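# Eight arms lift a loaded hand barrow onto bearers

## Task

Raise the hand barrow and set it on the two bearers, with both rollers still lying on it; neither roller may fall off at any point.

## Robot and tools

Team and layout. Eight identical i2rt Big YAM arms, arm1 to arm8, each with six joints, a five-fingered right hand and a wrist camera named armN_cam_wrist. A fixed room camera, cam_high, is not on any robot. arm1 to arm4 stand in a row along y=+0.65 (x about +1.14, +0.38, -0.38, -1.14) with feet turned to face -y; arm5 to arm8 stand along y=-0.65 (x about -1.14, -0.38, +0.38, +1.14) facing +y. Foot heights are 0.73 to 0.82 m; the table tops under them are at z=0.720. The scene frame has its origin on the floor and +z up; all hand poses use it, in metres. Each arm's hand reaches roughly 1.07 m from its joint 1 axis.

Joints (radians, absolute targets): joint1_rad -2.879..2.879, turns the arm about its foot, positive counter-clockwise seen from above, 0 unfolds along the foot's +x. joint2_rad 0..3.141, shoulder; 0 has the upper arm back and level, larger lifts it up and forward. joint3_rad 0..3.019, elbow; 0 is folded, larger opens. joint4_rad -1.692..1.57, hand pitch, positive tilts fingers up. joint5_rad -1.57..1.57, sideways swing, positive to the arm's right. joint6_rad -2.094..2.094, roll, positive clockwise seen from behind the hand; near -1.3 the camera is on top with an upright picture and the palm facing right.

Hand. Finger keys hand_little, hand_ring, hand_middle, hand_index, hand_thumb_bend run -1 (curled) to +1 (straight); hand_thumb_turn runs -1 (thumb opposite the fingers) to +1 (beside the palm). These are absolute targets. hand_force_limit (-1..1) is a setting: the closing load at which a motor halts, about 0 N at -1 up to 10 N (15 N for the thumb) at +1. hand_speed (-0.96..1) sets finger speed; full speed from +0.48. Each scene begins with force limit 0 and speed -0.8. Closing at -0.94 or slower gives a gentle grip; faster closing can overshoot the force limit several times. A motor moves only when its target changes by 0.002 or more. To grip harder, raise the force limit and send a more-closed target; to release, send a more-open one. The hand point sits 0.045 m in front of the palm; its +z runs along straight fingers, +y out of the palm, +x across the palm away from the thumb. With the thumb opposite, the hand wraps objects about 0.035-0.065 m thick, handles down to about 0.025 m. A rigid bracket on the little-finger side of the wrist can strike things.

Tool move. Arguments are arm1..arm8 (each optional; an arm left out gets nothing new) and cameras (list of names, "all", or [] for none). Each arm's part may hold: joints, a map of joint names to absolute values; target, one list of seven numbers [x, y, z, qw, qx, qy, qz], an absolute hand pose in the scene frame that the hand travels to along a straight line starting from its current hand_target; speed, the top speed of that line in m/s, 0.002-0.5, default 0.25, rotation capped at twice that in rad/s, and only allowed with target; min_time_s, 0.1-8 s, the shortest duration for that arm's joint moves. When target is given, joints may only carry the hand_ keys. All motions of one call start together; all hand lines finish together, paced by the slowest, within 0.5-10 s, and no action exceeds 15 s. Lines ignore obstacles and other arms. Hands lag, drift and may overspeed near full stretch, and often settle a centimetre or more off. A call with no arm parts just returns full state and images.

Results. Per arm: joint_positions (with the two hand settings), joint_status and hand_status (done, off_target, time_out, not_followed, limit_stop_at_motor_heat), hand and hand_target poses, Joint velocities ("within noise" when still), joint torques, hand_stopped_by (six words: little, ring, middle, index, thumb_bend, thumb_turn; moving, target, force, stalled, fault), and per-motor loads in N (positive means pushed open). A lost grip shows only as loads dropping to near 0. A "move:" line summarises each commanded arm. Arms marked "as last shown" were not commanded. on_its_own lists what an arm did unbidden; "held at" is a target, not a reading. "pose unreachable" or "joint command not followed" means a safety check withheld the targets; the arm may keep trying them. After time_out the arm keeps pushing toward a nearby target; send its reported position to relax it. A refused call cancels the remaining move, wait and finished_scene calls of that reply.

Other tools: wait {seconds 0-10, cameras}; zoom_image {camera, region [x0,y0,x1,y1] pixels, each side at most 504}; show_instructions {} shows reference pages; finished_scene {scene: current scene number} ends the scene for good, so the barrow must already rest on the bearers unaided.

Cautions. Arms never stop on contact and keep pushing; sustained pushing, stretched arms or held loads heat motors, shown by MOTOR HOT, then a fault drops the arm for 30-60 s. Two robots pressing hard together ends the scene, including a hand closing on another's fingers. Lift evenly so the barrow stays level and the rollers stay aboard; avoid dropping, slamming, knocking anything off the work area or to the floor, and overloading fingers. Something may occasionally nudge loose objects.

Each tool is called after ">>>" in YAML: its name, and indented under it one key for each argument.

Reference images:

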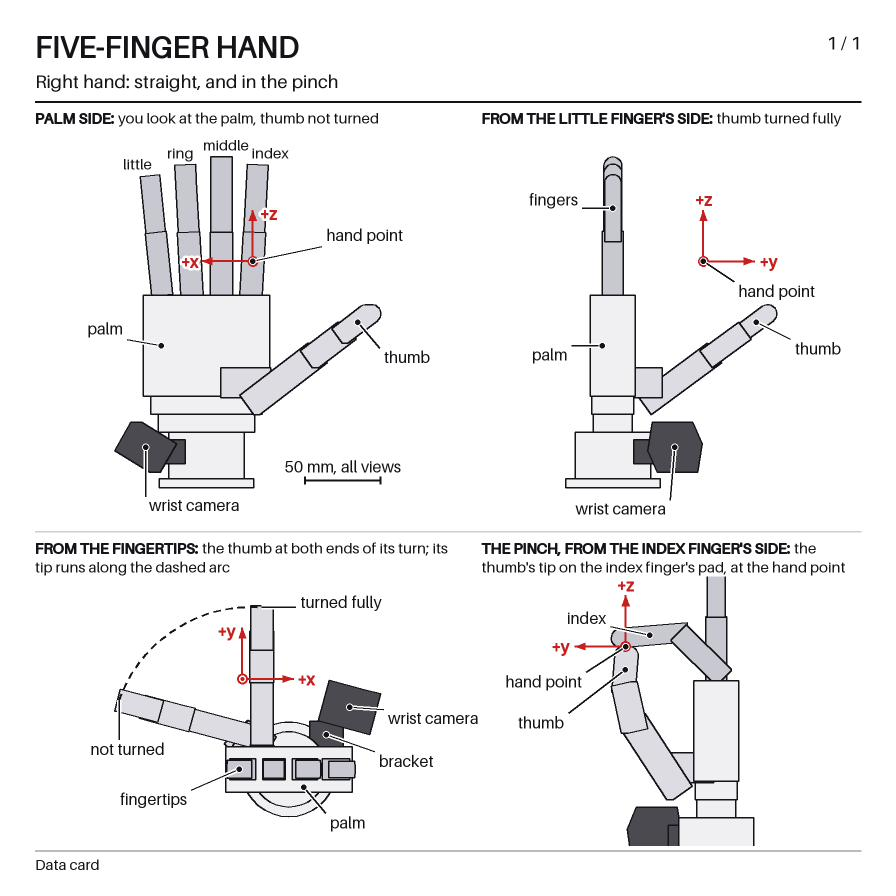

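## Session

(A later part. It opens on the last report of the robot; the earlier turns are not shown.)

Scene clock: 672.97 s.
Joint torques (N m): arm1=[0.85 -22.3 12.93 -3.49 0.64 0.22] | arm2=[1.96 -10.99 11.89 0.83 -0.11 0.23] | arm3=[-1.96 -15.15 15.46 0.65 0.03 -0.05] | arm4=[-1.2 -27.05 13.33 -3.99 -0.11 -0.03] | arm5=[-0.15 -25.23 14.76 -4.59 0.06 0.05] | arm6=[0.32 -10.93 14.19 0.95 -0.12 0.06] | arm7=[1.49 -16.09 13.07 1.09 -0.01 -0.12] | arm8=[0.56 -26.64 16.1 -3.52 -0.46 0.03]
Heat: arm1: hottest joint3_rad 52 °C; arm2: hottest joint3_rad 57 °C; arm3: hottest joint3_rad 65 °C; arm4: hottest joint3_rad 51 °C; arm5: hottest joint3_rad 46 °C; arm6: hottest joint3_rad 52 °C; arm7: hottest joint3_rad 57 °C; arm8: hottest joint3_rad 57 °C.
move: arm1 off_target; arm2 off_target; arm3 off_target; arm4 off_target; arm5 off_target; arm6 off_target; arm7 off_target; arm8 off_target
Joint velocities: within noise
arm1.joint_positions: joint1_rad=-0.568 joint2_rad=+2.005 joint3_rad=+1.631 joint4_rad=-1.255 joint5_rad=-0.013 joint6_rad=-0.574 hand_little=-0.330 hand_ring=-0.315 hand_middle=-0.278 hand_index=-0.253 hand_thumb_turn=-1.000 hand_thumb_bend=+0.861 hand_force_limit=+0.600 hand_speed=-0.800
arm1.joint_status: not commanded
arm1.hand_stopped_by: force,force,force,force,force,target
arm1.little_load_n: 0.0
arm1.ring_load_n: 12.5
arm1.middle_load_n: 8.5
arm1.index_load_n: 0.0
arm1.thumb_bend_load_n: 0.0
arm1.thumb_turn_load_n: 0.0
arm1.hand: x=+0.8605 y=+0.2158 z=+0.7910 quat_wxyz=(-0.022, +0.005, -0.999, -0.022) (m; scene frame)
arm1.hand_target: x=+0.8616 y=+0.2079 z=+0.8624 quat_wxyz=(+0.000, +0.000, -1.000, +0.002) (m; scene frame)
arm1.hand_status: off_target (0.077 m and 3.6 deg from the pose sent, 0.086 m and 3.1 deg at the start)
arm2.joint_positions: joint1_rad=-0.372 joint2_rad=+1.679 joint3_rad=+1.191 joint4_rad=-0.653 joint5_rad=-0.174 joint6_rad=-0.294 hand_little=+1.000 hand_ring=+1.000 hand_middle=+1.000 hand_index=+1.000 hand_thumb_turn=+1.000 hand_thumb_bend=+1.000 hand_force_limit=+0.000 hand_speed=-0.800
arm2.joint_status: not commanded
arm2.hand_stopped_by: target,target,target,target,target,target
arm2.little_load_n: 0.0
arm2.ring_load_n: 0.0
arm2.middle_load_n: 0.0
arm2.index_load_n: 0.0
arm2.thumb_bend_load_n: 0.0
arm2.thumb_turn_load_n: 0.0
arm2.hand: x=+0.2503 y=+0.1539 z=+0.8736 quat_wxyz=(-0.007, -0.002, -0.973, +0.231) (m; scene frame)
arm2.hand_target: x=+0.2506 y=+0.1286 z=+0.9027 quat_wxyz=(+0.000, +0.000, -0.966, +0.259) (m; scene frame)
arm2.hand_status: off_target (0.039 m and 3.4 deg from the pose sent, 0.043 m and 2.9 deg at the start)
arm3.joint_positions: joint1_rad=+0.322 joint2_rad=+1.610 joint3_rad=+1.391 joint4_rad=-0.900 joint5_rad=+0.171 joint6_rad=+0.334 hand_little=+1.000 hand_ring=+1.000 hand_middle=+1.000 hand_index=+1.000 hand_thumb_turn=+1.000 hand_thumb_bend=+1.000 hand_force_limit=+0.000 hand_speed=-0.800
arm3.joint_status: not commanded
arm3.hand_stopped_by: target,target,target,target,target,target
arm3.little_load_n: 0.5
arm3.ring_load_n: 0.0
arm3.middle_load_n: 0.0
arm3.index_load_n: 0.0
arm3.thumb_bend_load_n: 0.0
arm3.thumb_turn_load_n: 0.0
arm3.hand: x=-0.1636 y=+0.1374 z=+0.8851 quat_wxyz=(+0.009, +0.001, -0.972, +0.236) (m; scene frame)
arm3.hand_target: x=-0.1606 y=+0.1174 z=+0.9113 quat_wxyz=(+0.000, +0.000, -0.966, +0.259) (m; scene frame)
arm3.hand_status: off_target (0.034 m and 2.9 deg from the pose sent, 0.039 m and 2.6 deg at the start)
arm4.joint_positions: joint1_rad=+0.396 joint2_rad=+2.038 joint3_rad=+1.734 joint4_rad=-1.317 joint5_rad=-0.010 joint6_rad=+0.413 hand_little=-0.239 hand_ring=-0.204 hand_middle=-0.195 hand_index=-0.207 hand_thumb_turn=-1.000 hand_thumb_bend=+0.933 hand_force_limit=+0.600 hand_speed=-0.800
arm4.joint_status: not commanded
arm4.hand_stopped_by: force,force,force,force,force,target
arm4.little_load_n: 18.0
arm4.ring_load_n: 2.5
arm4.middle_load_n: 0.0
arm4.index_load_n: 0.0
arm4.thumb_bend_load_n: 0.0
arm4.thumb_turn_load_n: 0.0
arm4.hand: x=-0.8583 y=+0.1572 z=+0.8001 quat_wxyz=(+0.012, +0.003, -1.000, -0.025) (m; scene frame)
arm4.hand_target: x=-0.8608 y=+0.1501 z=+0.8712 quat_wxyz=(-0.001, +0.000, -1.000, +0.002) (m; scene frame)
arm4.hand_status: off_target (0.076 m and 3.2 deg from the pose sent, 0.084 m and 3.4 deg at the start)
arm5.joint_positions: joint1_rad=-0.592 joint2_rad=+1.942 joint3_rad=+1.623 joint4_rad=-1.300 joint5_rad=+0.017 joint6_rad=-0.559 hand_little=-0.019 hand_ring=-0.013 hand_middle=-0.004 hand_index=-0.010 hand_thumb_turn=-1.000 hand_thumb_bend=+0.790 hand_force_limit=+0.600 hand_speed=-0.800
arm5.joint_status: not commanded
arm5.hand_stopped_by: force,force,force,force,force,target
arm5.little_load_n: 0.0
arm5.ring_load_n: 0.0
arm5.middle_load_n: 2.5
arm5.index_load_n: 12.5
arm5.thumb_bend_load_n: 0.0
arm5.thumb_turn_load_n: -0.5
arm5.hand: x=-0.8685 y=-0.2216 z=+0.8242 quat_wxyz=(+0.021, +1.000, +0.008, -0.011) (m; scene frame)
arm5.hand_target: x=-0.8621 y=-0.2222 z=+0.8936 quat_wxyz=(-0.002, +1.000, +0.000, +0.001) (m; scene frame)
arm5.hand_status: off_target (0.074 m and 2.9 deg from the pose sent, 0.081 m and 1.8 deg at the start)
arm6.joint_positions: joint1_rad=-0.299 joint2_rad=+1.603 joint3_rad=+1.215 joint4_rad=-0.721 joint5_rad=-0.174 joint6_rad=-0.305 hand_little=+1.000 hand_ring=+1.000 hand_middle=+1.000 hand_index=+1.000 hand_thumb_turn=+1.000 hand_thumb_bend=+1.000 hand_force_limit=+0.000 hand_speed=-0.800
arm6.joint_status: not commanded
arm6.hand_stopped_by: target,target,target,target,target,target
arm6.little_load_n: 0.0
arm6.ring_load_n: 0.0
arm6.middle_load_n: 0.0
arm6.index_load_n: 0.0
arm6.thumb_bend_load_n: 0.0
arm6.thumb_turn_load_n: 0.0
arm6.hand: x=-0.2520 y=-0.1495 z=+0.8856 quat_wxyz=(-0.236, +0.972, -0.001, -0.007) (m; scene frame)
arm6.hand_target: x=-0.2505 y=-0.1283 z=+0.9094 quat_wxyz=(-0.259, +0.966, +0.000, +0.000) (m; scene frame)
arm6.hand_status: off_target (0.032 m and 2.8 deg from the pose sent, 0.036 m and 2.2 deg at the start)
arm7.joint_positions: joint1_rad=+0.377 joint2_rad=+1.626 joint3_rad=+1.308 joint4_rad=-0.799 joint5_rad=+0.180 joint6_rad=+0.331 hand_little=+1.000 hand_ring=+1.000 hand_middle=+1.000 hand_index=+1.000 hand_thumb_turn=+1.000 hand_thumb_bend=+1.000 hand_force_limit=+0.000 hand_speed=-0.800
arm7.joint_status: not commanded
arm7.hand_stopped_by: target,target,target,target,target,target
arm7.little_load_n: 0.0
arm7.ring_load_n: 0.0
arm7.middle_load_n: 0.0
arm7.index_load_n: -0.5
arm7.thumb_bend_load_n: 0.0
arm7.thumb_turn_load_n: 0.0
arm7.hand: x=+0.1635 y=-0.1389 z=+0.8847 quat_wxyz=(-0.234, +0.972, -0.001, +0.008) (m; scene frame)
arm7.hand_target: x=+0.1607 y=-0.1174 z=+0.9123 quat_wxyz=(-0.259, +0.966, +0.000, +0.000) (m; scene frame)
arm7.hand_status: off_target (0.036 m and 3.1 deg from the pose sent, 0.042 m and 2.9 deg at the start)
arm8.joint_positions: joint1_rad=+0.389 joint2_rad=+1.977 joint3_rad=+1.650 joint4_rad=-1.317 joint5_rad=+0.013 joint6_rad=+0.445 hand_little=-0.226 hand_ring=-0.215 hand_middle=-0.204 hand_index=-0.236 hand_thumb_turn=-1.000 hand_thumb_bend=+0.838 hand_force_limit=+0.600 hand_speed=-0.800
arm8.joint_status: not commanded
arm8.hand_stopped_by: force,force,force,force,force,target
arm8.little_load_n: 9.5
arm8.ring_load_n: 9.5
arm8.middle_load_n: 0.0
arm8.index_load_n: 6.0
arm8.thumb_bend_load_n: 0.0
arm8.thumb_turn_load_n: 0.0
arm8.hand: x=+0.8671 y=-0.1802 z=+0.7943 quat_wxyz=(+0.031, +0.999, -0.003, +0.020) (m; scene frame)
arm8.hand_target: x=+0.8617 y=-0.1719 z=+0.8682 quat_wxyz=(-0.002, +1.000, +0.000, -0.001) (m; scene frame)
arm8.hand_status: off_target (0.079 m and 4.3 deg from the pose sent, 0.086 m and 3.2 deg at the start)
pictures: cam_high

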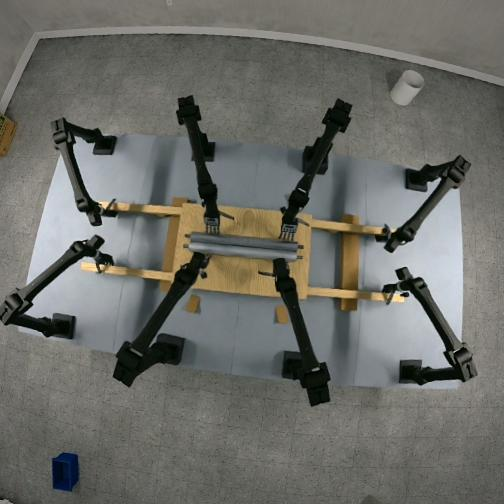

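>>> move:
  arm1: {"target":[0.86,0.205,0.892,0,0,1,0],"speed":0.035}
  arm8: {"target":[0.86,-0.168,0.897,0,1,0,0],"speed":0.035}
  arm4: {"target":[-0.86,0.147,0.900,0,0,1,0],"speed":0.035}
  arm5: {"target":[-0.86,-0.2195,0.923,0,1,0,0],"speed":0.035}
  arm2: {"target":[0.25,0.127,0.928,0,0,0.9659,-0.2588],"speed":0.035}
  arm3: {"target":[-0.16,0.116,0.937,0,0,0.9659,-0.2588],"speed":0.035}
  arm6: {"target":[-0.25,-0.127,0.935,-0.2588,0.9659,0,0],"speed":0.035}
  arm7: {"target":[0.16,-0.116,0.936,-0.2588,0.9659,0,0],"speed":0.035}
  cameras: ["cam_high"]

>>> zoom_image:
  camera: "cam_high"
  region: [150, 180, 330, 310]

Scene clock: 693.93 s.
Joint torques (N m): arm1=[1.49 -23.65 13.37 -3.49 0.64 0.28] | arm2=[1.85 -11.75 12.11 0.84 -0.13 0.22] | arm3=[-2.08 -16.15 15.8 0.68 0.03 -0.05] | arm4=[-0.91 -28.45 13.65 -3.92 -0.1 0] | arm5=[0.03 -26.29 15.19 -4.48 0.05 0.05] | arm6=[0.32 -12.75 14.32 0.85 -0.14 0.05] | arm7=[1.44 -17.73 13.26 1.09 0.01 -0.12] | arm8=[0.62 -27.75 16.7 -3.66 -0.46 0.05]
Heat: arm1: hottest joint3_rad 60 °C; arm2: hottest joint3_rad 62 °C; arm3: hottest joint3_rad 66 °C; arm4: hottest joint3_rad 59 °C; arm5: hottest joint3_rad 47 °C; arm6: hottest joint3_rad 50 °C; arm7: hottest joint3_rad 60 °C; arm8: hottest joint3_rad 57 °C.
move: arm1 off_target; arm2 off_target; arm3 off_target; arm4 off_target; arm5 off_target; arm6 off_target; arm7 off_target; arm8 off_target
Joint velocities: within noise
arm1.joint_positions: joint1_rad=-0.568 joint2_rad=+2.005 joint3_rad=+1.669 joint4_rad=-1.313 joint5_rad=-0.013 joint6_rad=-0.574 hand_little=-0.330 hand_ring=-0.315 hand_middle=-0.278 hand_index=-0.253 hand_thumb_turn=-1.000 hand_thumb_bend=+0.861 hand_force_limit=+0.600 hand_speed=-0.800
arm1.joint_status: not commanded
arm1.hand_stopped_by: force,force,force,force,force,target
arm1.little_load_n: 0.0
arm1.ring_load_n: 10.5
arm1.middle_load_n: 10.0
arm1.index_load_n: 0.0
arm1.thumb_bend_load_n: -0.5
arm1.thumb_turn_load_n: 0.0
arm1.hand: x=+0.8607 y=+0.2161 z=+0.8063 quat_wxyz=(-0.028, +0.005, -0.999, -0.031) (m; scene frame)
arm1.hand_target: x=+0.8621 y=+0.2089 z=+0.8862 quat_wxyz=(+0.000, +0.000, -1.000, +0.002) (m; scene frame)
arm1.hand_status: off_target (0.086 m and 4.8 deg from the pose sent, 0.102 m and 3.6 deg at the start)
arm2.joint_positions: joint1_rad=-0.372 joint2_rad=+1.665 joint3_rad=+1.230 joint4_rad=-0.719 joint5_rad=-0.174 joint6_rad=-0.294 hand_little=+1.000 hand_ring=+1.000 hand_middle=+1.000 hand_index=+1.000 hand_thumb_turn=+1.000 hand_thumb_bend=+1.000 hand_force_limit=+0.000 hand_speed=-0.800
arm2.joint_status: not commanded
arm2.hand_stopped_by: target,target,target,target,target,target
arm2.little_load_n: 0.0
arm2.ring_load_n: 0.0
arm2.middle_load_n: 0.0
arm2.index_load_n: 0.0
arm2.thumb_bend_load_n: 0.0
arm2.thumb_turn_load_n: 0.0
arm2.hand: x=+0.2505 y=+0.1536 z=+0.8924 quat_wxyz=(-0.009, -0.002, -0.974, +0.225) (m; scene frame)
arm2.hand_target: x=+0.2507 y=+0.1290 z=+0.9284 quat_wxyz=(-0.001, +0.000, -0.966, +0.259) (m; scene frame)
arm2.hand_status: off_target (0.044 m and 4.2 deg from the pose sent, 0.061 m and 3.4 deg at the start)
arm3.joint_positions: joint1_rad=+0.322 joint2_rad=+1.610 joint3_rad=+1.445 joint4_rad=-0.968 joint5_rad=+0.170 joint6_rad=+0.333 hand_little=+1.000 hand_ring=+1.000 hand_middle=+1.000 hand_index=+1.000 hand_thumb_turn=+1.000 hand_thumb_bend=+1.000 hand_force_limit=+0.000 hand_speed=-0.800
arm3.joint_status: not commanded
arm3.hand_stopped_by: target,target,target,target,target,target
arm3.little_load_n: -0.5
arm3.ring_load_n: 0.0
arm3.middle_load_n: -0.5
arm3.index_load_n: 0.0
arm3.thumb_bend_load_n: 0.0
arm3.thumb_turn_load_n: 0.0
arm3.hand: x=-0.1634 y=+0.1373 z=+0.9042 quat_wxyz=(+0.011, +0.002, -0.973, +0.229) (m; scene frame)
arm3.hand_target: x=-0.1607 y=+0.1179 z=+0.9372 quat_wxyz=(+0.000, +0.000, -0.966, +0.259) (m; scene frame)
arm3.hand_status: off_target (0.039 m and 3.7 deg from the pose sent, 0.056 m and 2.9 deg at the start)
arm4.joint_positions: joint1_rad=+0.396 joint2_rad=+2.038 joint3_rad=+1.774 joint4_rad=-1.374 joint5_rad=-0.010 joint6_rad=+0.412 hand_little=-0.239 hand_ring=-0.204 hand_middle=-0.195 hand_index=-0.207 hand_thumb_turn=-1.000 hand_thumb_bend=+0.933 hand_force_limit=+0.600 hand_speed=-0.800
arm4.joint_status: not commanded
arm4.hand_stopped_by: force,force,force,force,force,target
arm4.little_load_n: 18.5
arm4.ring_load_n: 2.5
arm4.middle_load_n: 0.0
arm4.index_load_n: 0.0
arm4.thumb_bend_load_n: 0.0
arm4.thumb_turn_load_n: 0.0
arm4.hand: x=-0.8584 y=+0.1573 z=+0.8158 quat_wxyz=(+0.015, +0.004, -0.999, -0.033) (m; scene frame)
arm4.hand_target: x=-0.8612 y=+0.1510 z=+0.8953 quat_wxyz=(-0.001, +0.000, -1.000, +0.002) (m; scene frame)
arm4.hand_status: off_target (0.085 m and 4.2 deg from the pose sent, 0.100 m and 3.2 deg at the start)
arm5.joint_positions: joint1_rad=-0.592 joint2_rad=+1.942 joint3_rad=+1.664 joint4_rad=-1.361 joint5_rad=+0.017 joint6_rad=-0.559 hand_little=-0.019 hand_ring=-0.013 hand_middle=-0.004 hand_index=-0.010 hand_thumb_turn=-1.000 hand_thumb_bend=+0.790 hand_force_limit=+0.600 hand_speed=-0.800
arm5.joint_status: not commanded
arm5.hand_stopped_by: force,force,force,force,force,target
arm5.little_load_n: 0.0
arm5.ring_load_n: 0.0
arm5.middle_load_n: 1.5
arm5.index_load_n: 13.0
arm5.thumb_bend_load_n: 0.0
arm5.thumb_turn_load_n: 0.0
arm5.hand: x=-0.8685 y=-0.2222 z=+0.8410 quat_wxyz=(+0.029, +0.999, +0.008, -0.017) (m; scene frame)
arm5.hand_target: x=-0.8627 y=-0.2230 z=+0.9177 quat_wxyz=(-0.002, +1.000, +0.000, +0.001) (m; scene frame)
arm5.hand_status: off_target (0.082 m and 4.0 deg from the pose sent, 0.099 m and 2.9 deg at the start)
arm6.joint_positions: joint1_rad=-0.299 joint2_rad=+1.603 joint3_rad=+1.260 joint4_rad=-0.788 joint5_rad=-0.174 joint6_rad=-0.305 hand_little=+1.000 hand_ring=+1.000 hand_middle=+1.000 hand_index=+1.000 hand_thumb_turn=+1.000 hand_thumb_bend=+1.000 hand_force_limit=+0.000 hand_speed=-0.800
arm6.joint_status: not commanded
arm6.hand_stopped_by: target,target,target,target,target,target
arm6.little_load_n: 0.0
arm6.ring_load_n: 0.0
arm6.middle_load_n: 0.0
arm6.index_load_n: 0.0
arm6.thumb_bend_load_n: 0.0
arm6.thumb_turn_load_n: 0.0
arm6.hand: x=-0.2519 y=-0.1490 z=+0.9004 quat_wxyz=(-0.226, +0.974, -0.002, -0.010) (m; scene frame)
arm6.hand_target: x=-0.2506 y=-0.1286 z=+0.9354 quat_wxyz=(-0.259, +0.966, +0.000, +0.000) (m; scene frame)
arm6.hand_status: off_target (0.041 m and 4.0 deg from the pose sent, 0.054 m and 2.8 deg at the start)
arm7.joint_positions: joint1_rad=+0.377 joint2_rad=+1.626 joint3_rad=+1.352 joint4_rad=-0.860 joint5_rad=+0.180 joint6_rad=+0.331 hand_little=+1.000 hand_ring=+1.000 hand_middle=+1.000 hand_index=+1.000 hand_thumb_turn=+1.000 hand_thumb_bend=+1.000 hand_force_limit=+0.000 hand_speed=-0.800
arm7.joint_status: not commanded
arm7.hand_stopped_by: target,target,target,target,target,target
arm7.little_load_n: 0.0
arm7.ring_load_n: 0.0
arm7.middle_load_n: 0.0
arm7.index_load_n: 0.0
arm7.thumb_bend_load_n: 0.0
arm7.thumb_turn_load_n: 0.0
arm7.hand: x=+0.1633 y=-0.1385 z=+0.8993 quat_wxyz=(-0.226, +0.974, +0.000, +0.011) (m; scene frame)
arm7.hand_target: x=+0.1608 y=-0.1179 z=+0.9361 quat_wxyz=(-0.259, +0.966, +0.000, +0.000) (m; scene frame)
arm7.hand_status: off_target (0.043 m and 4.1 deg from the pose sent, 0.056 m and 3.1 deg at the start)
arm8.joint_positions: joint1_rad=+0.389 joint2_rad=+1.977 joint3_rad=+1.690 joint4_rad=-1.375 joint5_rad=+0.013 joint6_rad=+0.444 hand_little=-0.226 hand_ring=-0.215 hand_middle=-0.204 hand_index=-0.236 hand_thumb_turn=-1.000 hand_thumb_bend=+0.838 hand_force_limit=+0.600 hand_speed=-0.800
arm8.joint_status: not commanded
arm8.hand_stopped_by: force,force,force,force,force,target
arm8.little_load_n: 11.0
arm8.ring_load_n: 10.5
arm8.middle_load_n: 0.0
arm8.index_load_n: 4.0
arm8.thumb_bend_load_n: 0.0
arm8.thumb_turn_load_n: 0.0
arm8.hand: x=+0.8672 y=-0.1804 z=+0.8099 quat_wxyz=(+0.039, +0.999, -0.002, +0.024) (m; scene frame)
arm8.hand_target: x=+0.8620 y=-0.1730 z=+0.8923 quat_wxyz=(-0.002, +1.000, +0.000, -0.001) (m; scene frame)
arm8.hand_status: off_target (0.088 m and 5.3 deg from the pose sent, 0.104 m and 4.3 deg at the start)
pictures: cam_high

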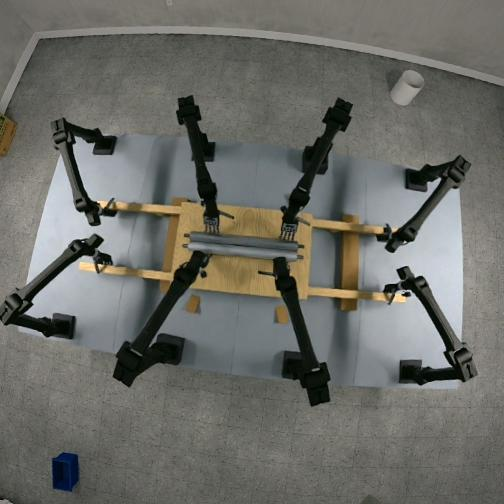

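Scaled by 2.800 from the camera's 504x504 image, which has a finer 720x720 frame.

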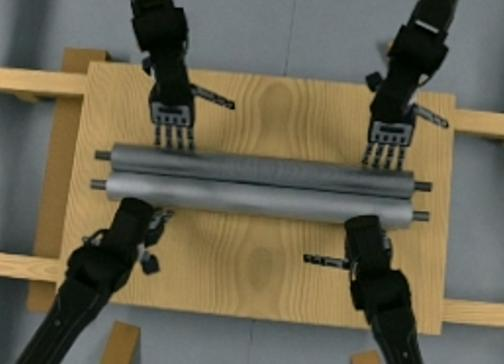

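>>> move:
  arm1: {"target":[0.86,0.205,0.926,0,0,1,0],"speed":0.035}
  arm8: {"target":[0.86,-0.168,0.931,0,1,0,0],"speed":0.035}
  arm4: {"target":[-0.86,0.147,0.934,0,0,1,0],"speed":0.035}
  arm5: {"target":[-0.86,-0.2195,0.957,0,1,0,0],"speed":0.035}
  arm2: {"target":[0.25,0.127,0.960,0,0,0.9659,-0.2588],"speed":0.035}
  arm3: {"target":[-0.16,0.116,0.967,0,0,0.9659,-0.2588],"speed":0.035}
  arm6: {"target":[-0.25,-0.127,0.969,-0.2588,0.9659,0,0],"speed":0.035}
  arm7: {"target":[0.16,-0.116,0.971,-0.2588,0.9659,0,0],"speed":0.035}
  cameras: ["cam_high"]

>>> zoom_image:
  camera: "cam_high"
  region: [150, 180, 330, 310]

Scene clock: 713.57 s.
Joint torques (N m): arm1=[1.79 -25 13.96 -3.48 0.53 0.27] | arm2=[1.73 -11.63 12.52 0.95 -0.14 0.22] | arm3=[-2.37 -16.79 16.1 0.75 0.06 -0.04] | arm4=[-1.03 -29.27 14.41 -3.95 -0.1 -0.03] | arm5=[0.09 -27.28 16.18 -4.26 0.04 0.06] | arm6=[0.26 -13.04 14.68 0.96 -0.16 0.05] | arm7=[1.49 -17.85 13.83 1.35 0.04 -0.11] | arm8=[0.67 -28.86 17.78 -3.64 -0.45 0.06]
Heat: arm1: hottest joint3_rad 64 °C; arm2: hottest joint3_rad 63 °C; arm3: hottest joint3_rad 66 °C; arm4: hottest joint3_rad 61 °C; arm5: hottest joint3_rad 50 °C; arm6: hottest joint3_rad 49 °C; arm7: hottest joint3_rad 59 °C; arm8: hottest joint2_rad 60 °C.
move: arm1 off_target; arm2 off_target; arm3 off_target; arm4 off_target; arm5 off_target; arm6 off_target; arm7 off_target; arm8 off_target
Joint velocities: within noise
arm1.joint_positions: joint1_rad=-0.568 joint2_rad=+2.005 joint3_rad=+1.726 joint4_rad=-1.397 joint5_rad=-0.013 joint6_rad=-0.574 hand_little=-0.330 hand_ring=-0.315 hand_middle=-0.278 hand_index=-0.253 hand_thumb_turn=-1.000 hand_thumb_bend=+0.861 hand_force_limit=+0.600 hand_speed=-0.800
arm1.joint_status: not commanded
arm1.hand_stopped_by: force,force,force,force,force,target
arm1.little_load_n: 0.0
arm1.ring_load_n: 7.5
arm1.middle_load_n: 11.0
arm1.index_load_n: 1.0
arm1.thumb_bend_load_n: 0.0
arm1.thumb_turn_load_n: 0.0
arm1.hand: x=+0.8609 y=+0.2164 z=+0.8296 quat_wxyz=(-0.035, +0.005, -0.998, -0.042) (m; scene frame)
arm1.hand_target: x=+0.8629 y=+0.2103 z=+0.9190 quat_wxyz=(+0.000, +0.000, -1.000, +0.002) (m; scene frame)
arm1.hand_status: off_target (0.097 m and 6.3 deg from the pose sent, 0.120 m and 4.8 deg at the start; pose on its path clipped on 31 of 73 steps)
arm2.joint_positions: joint1_rad=-0.372 joint2_rad=+1.638 joint3_rad=+1.282 joint4_rad=-0.806 joint5_rad=-0.174 joint6_rad=-0.294 hand_little=+1.000 hand_ring=+1.000 hand_middle=+1.000 hand_index=+1.000 hand_thumb_turn=+1.000 hand_thumb_bend=+1.000 hand_force_limit=+0.000 hand_speed=-0.800
arm2.joint_status: not commanded
arm2.hand_stopped_by: target,target,target,target,target,target
arm2.little_load_n: 0.0
arm2.ring_load_n: 0.0
arm2.middle_load_n: -0.5
arm2.index_load_n: 0.0
arm2.thumb_bend_load_n: -0.5
arm2.thumb_turn_load_n: 0.0
arm2.hand: x=+0.2510 y=+0.1540 z=+0.9227 quat_wxyz=(-0.011, -0.003, -0.975, +0.221) (m; scene frame)
arm2.hand_target: x=+0.2508 y=+0.1292 z=+0.9606 quat_wxyz=(+0.000, +0.000, -0.966, +0.259) (m; scene frame)
arm2.hand_status: off_target (0.046 m and 4.6 deg from the pose sent, 0.073 m and 4.2 deg at the start)
arm3.joint_positions: joint1_rad=+0.322 joint2_rad=+1.610 joint3_rad=+1.514 joint4_rad=-1.049 joint5_rad=+0.170 joint6_rad=+0.332 hand_little=+1.000 hand_ring=+1.000 hand_middle=+1.000 hand_index=+1.000 hand_thumb_turn=+1.000 hand_thumb_bend=+1.000 hand_force_limit=+0.000 hand_speed=-0.800
arm3.joint_status: not commanded
arm3.hand_stopped_by: target,target,target,target,target,target
arm3.little_load_n: 0.0
arm3.ring_load_n: 0.0
arm3.middle_load_n: -0.5
arm3.index_load_n: 0.0
arm3.thumb_bend_load_n: 0.0
arm3.thumb_turn_load_n: -0.5
arm3.hand: x=-0.1631 y=+0.1370 z=+0.9294 quat_wxyz=(+0.013, +0.003, -0.975, +0.224) (m; scene frame)
arm3.hand_target: x=-0.1609 y=+0.1182 z=+0.9672 quat_wxyz=(+0.000, +0.000, -0.966, +0.259) (m; scene frame)
arm3.hand_status: off_target (0.043 m and 4.4 deg from the pose sent, 0.066 m and 3.7 deg at the start)
arm4.joint_positions: joint1_rad=+0.395 joint2_rad=+2.038 joint3_rad=+1.837 joint4_rad=-1.460 joint5_rad=-0.010 joint6_rad=+0.411 hand_little=-0.239 hand_ring=-0.204 hand_middle=-0.195 hand_index=-0.207 hand_thumb_turn=-1.000 hand_thumb_bend=+0.933 hand_force_limit=+0.600 hand_speed=-0.800
arm4.joint_status: not commanded
arm4.hand_stopped_by: force,force,force,force,force,target
arm4.little_load_n: 19.0
arm4.ring_load_n: 3.0
arm4.middle_load_n: 0.0
arm4.index_load_n: 0.0
arm4.thumb_bend_load_n: 0.0
arm4.thumb_turn_load_n: 0.0
arm4.hand: x=-0.8587 y=+0.1575 z=+0.8406 quat_wxyz=(+0.020, +0.003, -0.999, -0.043) (m; scene frame)
arm4.hand_target: x=-0.8616 y=+0.1524 z=+0.9284 quat_wxyz=(-0.001, +0.000, -1.000, +0.002) (m; scene frame)
arm4.hand_status: off_target (0.094 m and 5.4 deg from the pose sent, 0.119 m and 4.2 deg at the start; pose on its path clipped on 11 of 73 steps)
arm5.joint_positions: joint1_rad=-0.592 joint2_rad=+1.942 joint3_rad=+1.728 joint4_rad=-1.452 joint5_rad=+0.017 joint6_rad=-0.559 hand_little=-0.019 hand_ring=-0.013 hand_middle=-0.004 hand_index=-0.010 hand_thumb_turn=-1.000 hand_thumb_bend=+0.790 hand_force_limit=+0.600 hand_speed=-0.800
arm5.joint_status: not commanded
arm5.hand_stopped_by: force,force,force,force,force,target
arm5.little_load_n: 0.0
arm5.ring_load_n: 0.0
arm5.middle_load_n: 0.5
arm5.index_load_n: 14.0
arm5.thumb_bend_load_n: 0.0
arm5.thumb_turn_load_n: 0.0
arm5.hand: x=-0.8688 y=-0.2234 z=+0.8670 quat_wxyz=(+0.041, +0.999, +0.008, -0.024) (m; scene frame)
arm5.hand_target: x=-0.8636 y=-0.2245 z=+0.9509 quat_wxyz=(-0.001, +1.000, +0.000, +0.001) (m; scene frame)
arm5.hand_status: off_target (0.090 m and 5.5 deg from the pose sent, 0.116 m and 4.0 deg at the start)
arm6.joint_positions: joint1_rad=-0.299 joint2_rad=+1.587 joint3_rad=+1.324 joint4_rad=-0.876 joint5_rad=-0.174 joint6_rad=-0.305 hand_little=+1.000 hand_ring=+1.000 hand_middle=+1.000 hand_index=+1.000 hand_thumb_turn=+1.000 hand_thumb_bend=+1.000 hand_force_limit=+0.000 hand_speed=-0.800
arm6.joint_status: not commanded
arm6.hand_stopped_by: target,target,target,target,target,target
arm6.little_load_n: 0.0
arm6.ring_load_n: 0.0
arm6.middle_load_n: 0.0
arm6.index_load_n: 0.0
arm6.thumb_bend_load_n: 0.0
arm6.thumb_turn_load_n: 0.0
arm6.hand: x=-0.2516 y=-0.1477 z=+0.9309 quat_wxyz=(-0.223, +0.975, -0.003, -0.011) (m; scene frame)
arm6.hand_target: x=-0.2507 y=-0.1289 z=+0.9691 quat_wxyz=(-0.259, +0.966, +0.000, +0.000) (m; scene frame)
arm6.hand_status: off_target (0.043 m and 4.4 deg from the pose sent, 0.072 m and 4.0 deg at the start)
arm7.joint_positions: joint1_rad=+0.377 joint2_rad=+1.610 joint3_rad=+1.419 joint4_rad=-0.957 joint5_rad=+0.179 joint6_rad=+0.328 hand_little=+1.000 hand_ring=+1.000 hand_middle=+1.000 hand_index=+1.000 hand_thumb_turn=+1.000 hand_thumb_bend=+1.000 hand_force_limit=+0.000 hand_speed=-0.800
arm7.joint_status: not commanded
arm7.hand_stopped_by: target,target,target,target,target,target
arm7.little_load_n: 0.0
arm7.ring_load_n: 0.0
arm7.middle_load_n: 0.0
arm7.index_load_n: -1.5
arm7.thumb_bend_load_n: 0.0
arm7.thumb_turn_load_n: 0.0
arm7.hand: x=+0.1640 y=-0.1404 z=+0.9305 quat_wxyz=(-0.219, +0.976, +0.002, +0.014) (m; scene frame)
arm7.hand_target: x=+0.1610 y=-0.1185 z=+0.9713 quat_wxyz=(-0.259, +0.966, +0.000, +0.000) (m; scene frame)
arm7.hand_status: off_target (0.047 m and 5.0 deg from the pose sent, 0.075 m and 4.1 deg at the start)
arm8.joint_positions: joint1_rad=+0.389 joint2_rad=+1.977 joint3_rad=+1.749 joint4_rad=-1.456 joint5_rad=+0.012 joint6_rad=+0.442 hand_little=-0.226 hand_ring=-0.215 hand_middle=-0.204 hand_index=-0.237 hand_thumb_turn=-1.000 hand_thumb_bend=+0.838 hand_force_limit=+0.600 hand_speed=-0.800
arm8.joint_status: not commanded
arm8.hand_stopped_by: force,force,force,force,force,target
arm8.little_load_n: 13.0
arm8.ring_load_n: 11.5
arm8.middle_load_n: 0.5
arm8.index_load_n: 1.0
arm8.thumb_bend_load_n: 0.0
arm8.thumb_turn_load_n: 0.0
arm8.hand: x=+0.8676 y=-0.1805 z=+0.8333 quat_wxyz=(+0.050, +0.998, -0.001, +0.029) (m; scene frame)
arm8.hand_target: x=+0.8629 y=-0.1747 z=+0.9252 quat_wxyz=(-0.002, +1.000, +0.000, -0.001) (m; scene frame)
arm8.hand_status: off_target (0.099 m and 6.6 deg from the pose sent, 0.122 m and 5.3 deg at the start; pose on its path clipped on 48 of 73 steps)
pictures: cam_high

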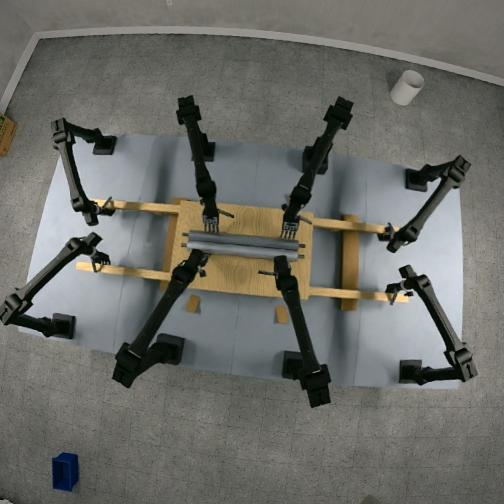

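Scaled by 2.800 from the camera's 504x504 image, which has a finer 720x720 frame.

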